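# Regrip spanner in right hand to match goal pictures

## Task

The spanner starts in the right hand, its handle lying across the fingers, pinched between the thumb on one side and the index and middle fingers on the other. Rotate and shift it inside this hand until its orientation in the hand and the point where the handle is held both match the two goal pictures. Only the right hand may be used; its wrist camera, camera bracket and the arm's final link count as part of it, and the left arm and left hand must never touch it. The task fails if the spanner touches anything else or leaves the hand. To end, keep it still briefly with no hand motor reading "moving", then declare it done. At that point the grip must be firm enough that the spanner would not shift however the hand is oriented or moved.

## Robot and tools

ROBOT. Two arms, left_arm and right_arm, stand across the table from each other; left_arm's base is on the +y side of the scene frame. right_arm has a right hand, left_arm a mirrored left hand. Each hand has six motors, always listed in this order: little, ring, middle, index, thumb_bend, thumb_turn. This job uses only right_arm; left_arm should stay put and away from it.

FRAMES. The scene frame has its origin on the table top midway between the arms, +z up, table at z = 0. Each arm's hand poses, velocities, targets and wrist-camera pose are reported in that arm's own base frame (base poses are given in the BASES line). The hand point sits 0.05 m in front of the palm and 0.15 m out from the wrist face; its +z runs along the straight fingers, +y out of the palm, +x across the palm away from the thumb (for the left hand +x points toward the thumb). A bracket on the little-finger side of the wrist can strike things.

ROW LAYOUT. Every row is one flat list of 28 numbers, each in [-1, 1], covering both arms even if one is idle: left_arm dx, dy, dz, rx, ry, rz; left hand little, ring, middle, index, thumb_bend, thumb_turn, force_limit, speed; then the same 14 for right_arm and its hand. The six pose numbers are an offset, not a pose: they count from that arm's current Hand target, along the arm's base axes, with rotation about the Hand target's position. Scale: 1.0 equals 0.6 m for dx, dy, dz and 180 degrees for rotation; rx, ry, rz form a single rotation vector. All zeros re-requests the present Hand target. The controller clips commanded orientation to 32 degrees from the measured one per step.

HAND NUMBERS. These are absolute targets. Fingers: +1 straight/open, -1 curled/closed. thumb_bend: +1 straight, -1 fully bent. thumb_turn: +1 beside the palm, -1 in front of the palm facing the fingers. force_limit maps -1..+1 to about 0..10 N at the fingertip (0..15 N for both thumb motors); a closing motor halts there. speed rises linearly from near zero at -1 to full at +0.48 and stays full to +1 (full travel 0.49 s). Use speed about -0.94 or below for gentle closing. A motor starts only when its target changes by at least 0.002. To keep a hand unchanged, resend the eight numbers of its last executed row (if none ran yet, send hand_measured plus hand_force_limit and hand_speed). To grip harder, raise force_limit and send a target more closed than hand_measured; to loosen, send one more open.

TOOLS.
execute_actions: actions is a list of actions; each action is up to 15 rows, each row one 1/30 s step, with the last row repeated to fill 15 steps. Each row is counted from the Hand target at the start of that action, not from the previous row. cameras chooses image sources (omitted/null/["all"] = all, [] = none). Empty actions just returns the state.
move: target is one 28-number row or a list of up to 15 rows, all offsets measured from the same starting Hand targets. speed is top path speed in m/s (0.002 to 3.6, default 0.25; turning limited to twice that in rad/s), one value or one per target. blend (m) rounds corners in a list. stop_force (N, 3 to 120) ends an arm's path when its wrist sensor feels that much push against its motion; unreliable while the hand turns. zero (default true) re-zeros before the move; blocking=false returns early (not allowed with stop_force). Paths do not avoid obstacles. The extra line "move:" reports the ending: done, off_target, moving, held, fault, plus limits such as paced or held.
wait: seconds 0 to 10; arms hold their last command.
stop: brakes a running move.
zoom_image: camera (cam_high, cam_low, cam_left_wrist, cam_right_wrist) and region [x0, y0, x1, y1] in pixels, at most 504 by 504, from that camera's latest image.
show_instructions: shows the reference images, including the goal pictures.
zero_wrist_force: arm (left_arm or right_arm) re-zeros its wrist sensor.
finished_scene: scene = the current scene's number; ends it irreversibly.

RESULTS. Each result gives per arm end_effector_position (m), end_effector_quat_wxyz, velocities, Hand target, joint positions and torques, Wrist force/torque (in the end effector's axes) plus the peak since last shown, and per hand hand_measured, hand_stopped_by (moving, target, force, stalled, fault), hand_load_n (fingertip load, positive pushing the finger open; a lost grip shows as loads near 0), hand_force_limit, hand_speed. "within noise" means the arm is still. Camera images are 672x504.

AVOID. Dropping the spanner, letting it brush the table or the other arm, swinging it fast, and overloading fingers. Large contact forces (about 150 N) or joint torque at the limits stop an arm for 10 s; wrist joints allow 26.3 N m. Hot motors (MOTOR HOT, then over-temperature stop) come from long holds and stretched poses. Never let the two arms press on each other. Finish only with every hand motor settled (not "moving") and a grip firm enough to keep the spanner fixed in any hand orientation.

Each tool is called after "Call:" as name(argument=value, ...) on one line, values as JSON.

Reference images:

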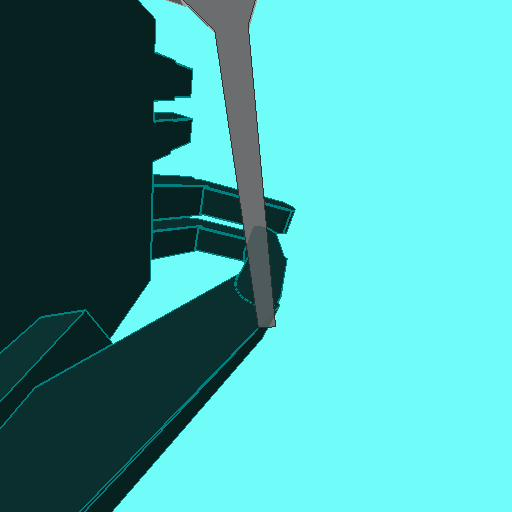

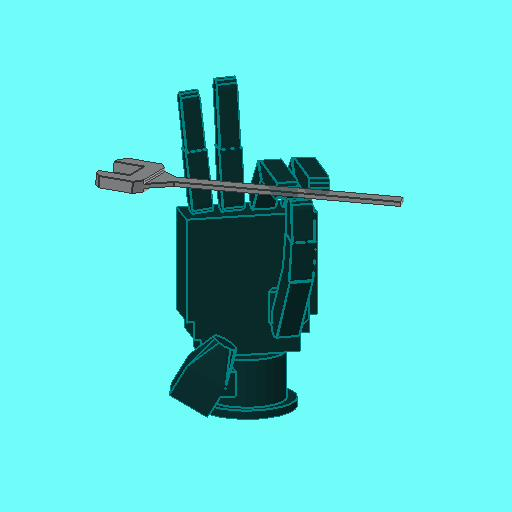

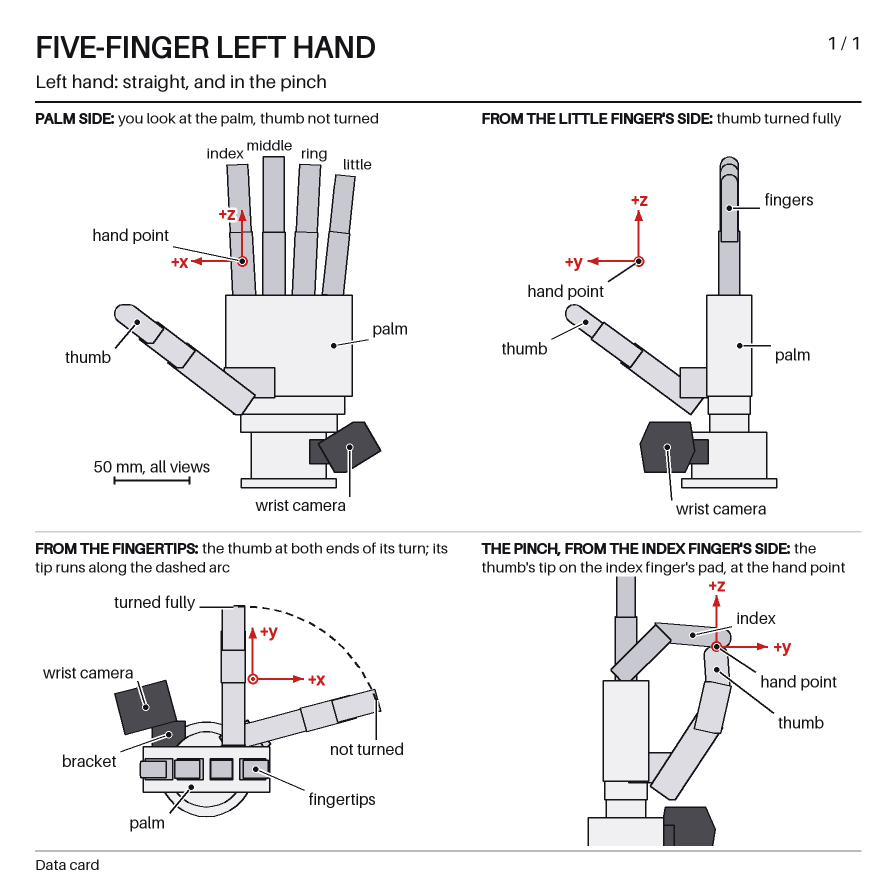

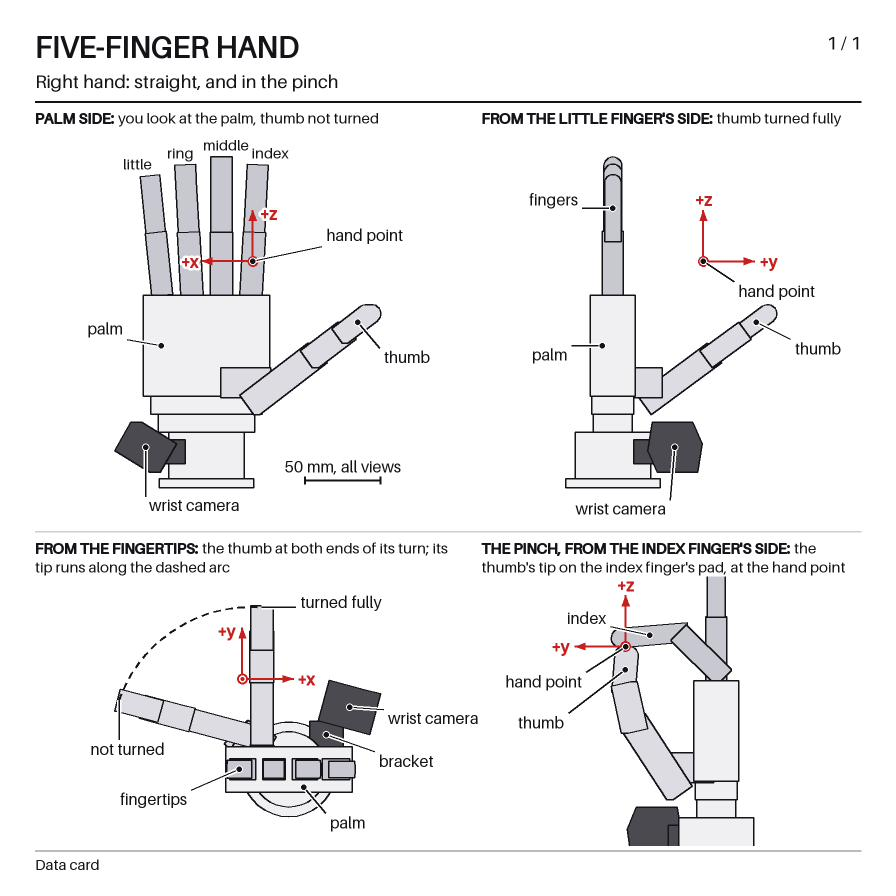

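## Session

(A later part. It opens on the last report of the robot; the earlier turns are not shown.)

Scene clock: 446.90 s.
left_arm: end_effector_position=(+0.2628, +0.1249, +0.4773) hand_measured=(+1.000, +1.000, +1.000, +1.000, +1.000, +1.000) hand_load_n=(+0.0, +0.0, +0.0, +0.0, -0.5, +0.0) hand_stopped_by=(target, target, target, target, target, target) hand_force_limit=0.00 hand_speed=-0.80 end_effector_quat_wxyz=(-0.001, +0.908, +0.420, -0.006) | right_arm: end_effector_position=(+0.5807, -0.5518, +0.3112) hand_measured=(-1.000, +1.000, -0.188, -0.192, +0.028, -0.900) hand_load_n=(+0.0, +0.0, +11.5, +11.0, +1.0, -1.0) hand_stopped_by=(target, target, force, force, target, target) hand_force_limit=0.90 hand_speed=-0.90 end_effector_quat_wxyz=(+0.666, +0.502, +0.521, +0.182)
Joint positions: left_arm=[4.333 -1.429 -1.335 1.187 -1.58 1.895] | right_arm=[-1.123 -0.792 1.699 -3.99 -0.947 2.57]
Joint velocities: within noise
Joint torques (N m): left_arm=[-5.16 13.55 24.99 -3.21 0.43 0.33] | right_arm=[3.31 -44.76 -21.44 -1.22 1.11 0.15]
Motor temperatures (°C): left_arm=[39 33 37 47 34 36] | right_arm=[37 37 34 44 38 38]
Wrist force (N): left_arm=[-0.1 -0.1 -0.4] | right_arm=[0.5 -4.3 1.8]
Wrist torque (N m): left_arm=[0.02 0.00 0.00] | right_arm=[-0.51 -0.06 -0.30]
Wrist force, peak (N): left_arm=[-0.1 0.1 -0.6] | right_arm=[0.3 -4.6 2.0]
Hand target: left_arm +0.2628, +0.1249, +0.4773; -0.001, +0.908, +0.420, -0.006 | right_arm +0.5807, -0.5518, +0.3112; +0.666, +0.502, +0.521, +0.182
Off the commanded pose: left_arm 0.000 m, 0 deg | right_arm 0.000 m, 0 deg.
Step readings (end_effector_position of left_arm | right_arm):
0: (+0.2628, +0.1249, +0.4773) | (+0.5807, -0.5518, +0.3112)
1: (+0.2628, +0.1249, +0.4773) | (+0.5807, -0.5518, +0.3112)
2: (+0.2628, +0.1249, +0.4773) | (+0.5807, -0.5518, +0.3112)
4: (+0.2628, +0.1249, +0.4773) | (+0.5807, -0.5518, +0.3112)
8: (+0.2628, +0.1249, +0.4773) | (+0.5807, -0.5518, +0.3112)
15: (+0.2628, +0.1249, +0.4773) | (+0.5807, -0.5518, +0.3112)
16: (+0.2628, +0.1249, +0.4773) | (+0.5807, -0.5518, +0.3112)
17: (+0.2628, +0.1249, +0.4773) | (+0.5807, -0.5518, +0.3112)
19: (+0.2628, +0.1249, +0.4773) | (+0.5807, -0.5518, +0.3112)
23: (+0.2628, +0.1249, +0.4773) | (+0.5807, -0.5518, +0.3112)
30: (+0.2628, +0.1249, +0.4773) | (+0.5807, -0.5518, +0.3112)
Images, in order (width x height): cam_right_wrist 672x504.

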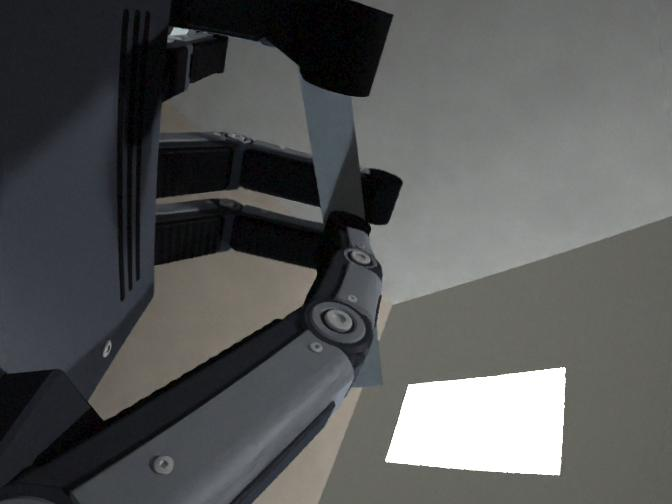

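Call:
wait(seconds=0.5)

Call:
zoom_image(camera="cam_low", region=[350, 60, 470, 200])

Call:
zoom_image(camera="cam_high", region=[230, 200, 350, 340])

Scene clock: 449.47 s.
left_arm: end_effector_position=(+0.2628, +0.1249, +0.4773) hand_measured=(+1.000, +1.000, +1.000, +1.000, +1.000, +1.000) hand_load_n=(+0.0, +0.0, +0.0, +0.0, +0.0, +0.0) hand_stopped_by=(target, target, target, target, target, target) hand_force_limit=0.00 hand_speed=-0.80 end_effector_quat_wxyz=(-0.001, +0.908, +0.420, -0.006) | right_arm: end_effector_position=(+0.5807, -0.5518, +0.3112) hand_measured=(-1.000, +1.000, -0.188, -0.192, +0.028, -0.900) hand_load_n=(+0.0, +0.0, +11.0, +11.0, +0.5, -1.5) hand_stopped_by=(target, target, force, force, target, target) hand_force_limit=0.90 hand_speed=-0.90 end_effector_quat_wxyz=(+0.666, +0.502, +0.521, +0.182)
Joint positions: left_arm=[4.333 -1.429 -1.335 1.187 -1.58 1.895] | right_arm=[-1.123 -0.792 1.699 -3.99 -0.947 2.57]
Joint velocities: within noise
Joint torques (N m): left_arm=[-5.21 13.47 25.32 -3.25 0.48 0.28] | right_arm=[2.16 -50.94 -24.36 -1.05 1.13 0.14]
Motor temperatures (°C): left_arm=[39 33 37 47 34 36] | right_arm=[37 37 34 44 38 38]
Wrist force (N): left_arm=[0.0 -0.2 -0.2] | right_arm=[0.6 -4.3 1.9]
Wrist torque (N m): left_arm=[-0.01 -0.01 0.01] | right_arm=[-0.51 -0.08 -0.29]
Wrist force, peak (N): left_arm=[-0.3 -0.3 -0.5] | right_arm=[0.3 -4.8 2.0]
Hand target: left_arm +0.2628, +0.1249, +0.4773; -0.001, +0.908, +0.420, -0.006 | right_arm +0.5807, -0.5518, +0.3112; +0.666, +0.502, +0.521, +0.182
Off the commanded pose: left_arm 0.000 m, 0 deg | right_arm 0.000 m, 0 deg.
wait: 0.50 s; at rest from the start

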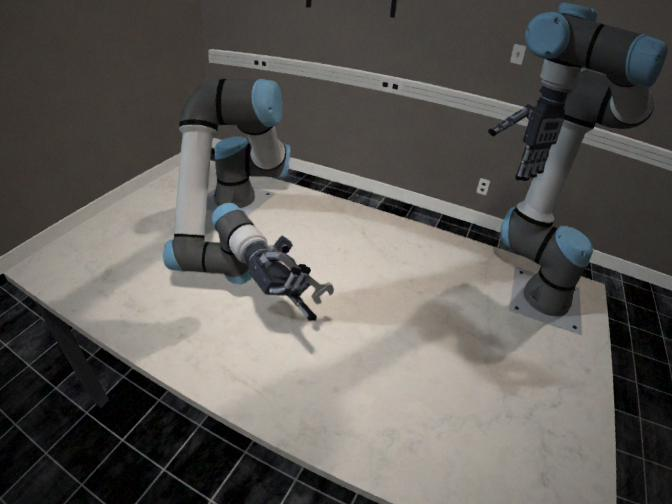

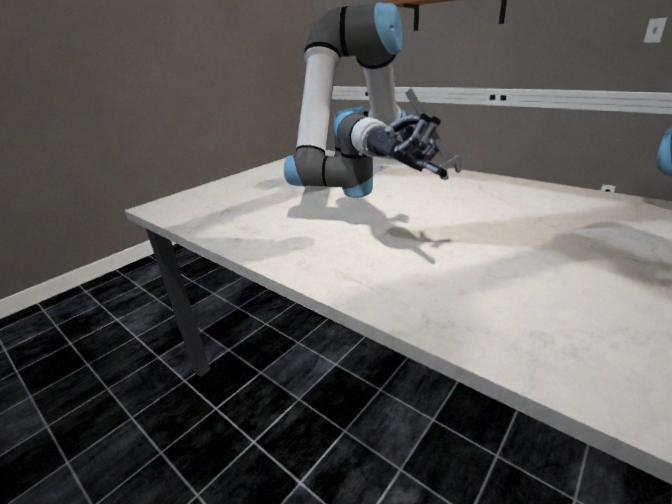

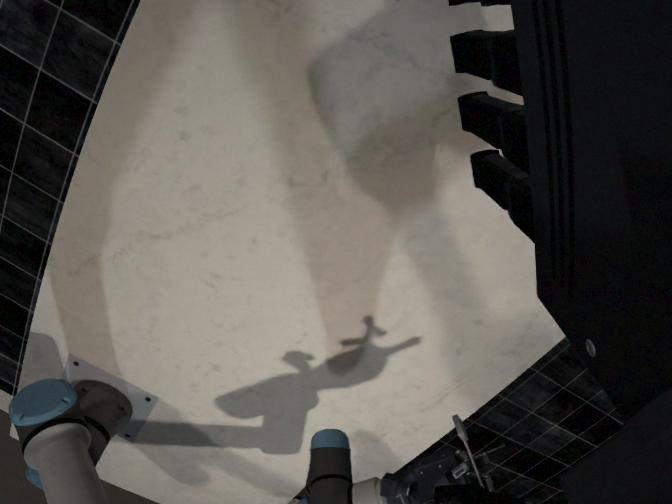

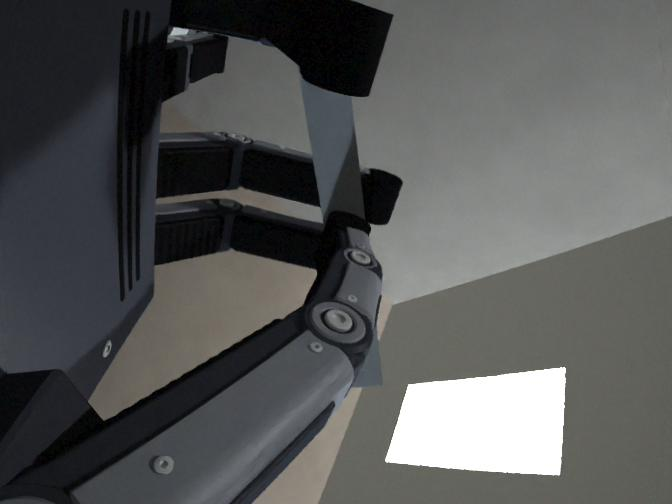

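Scaled by 3.600.

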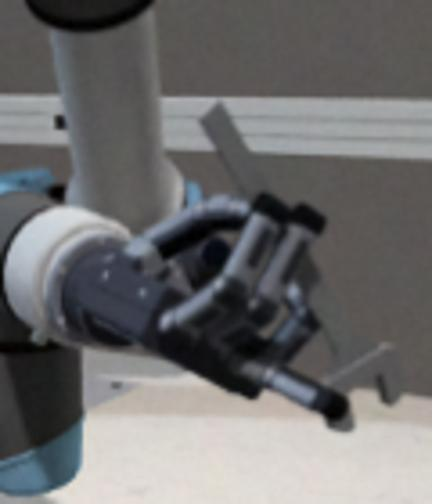

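Scaled by 3.600.

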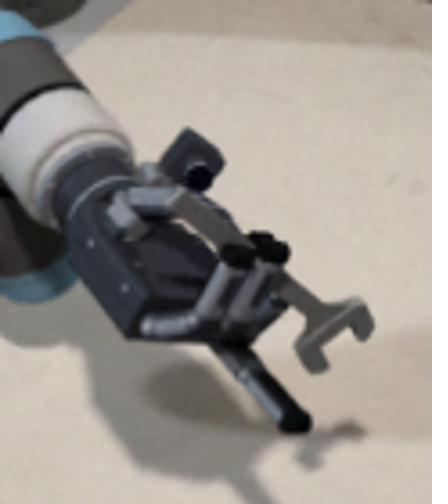

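Call:
finished_scene(scene=1)

The scene is finished: the task was done.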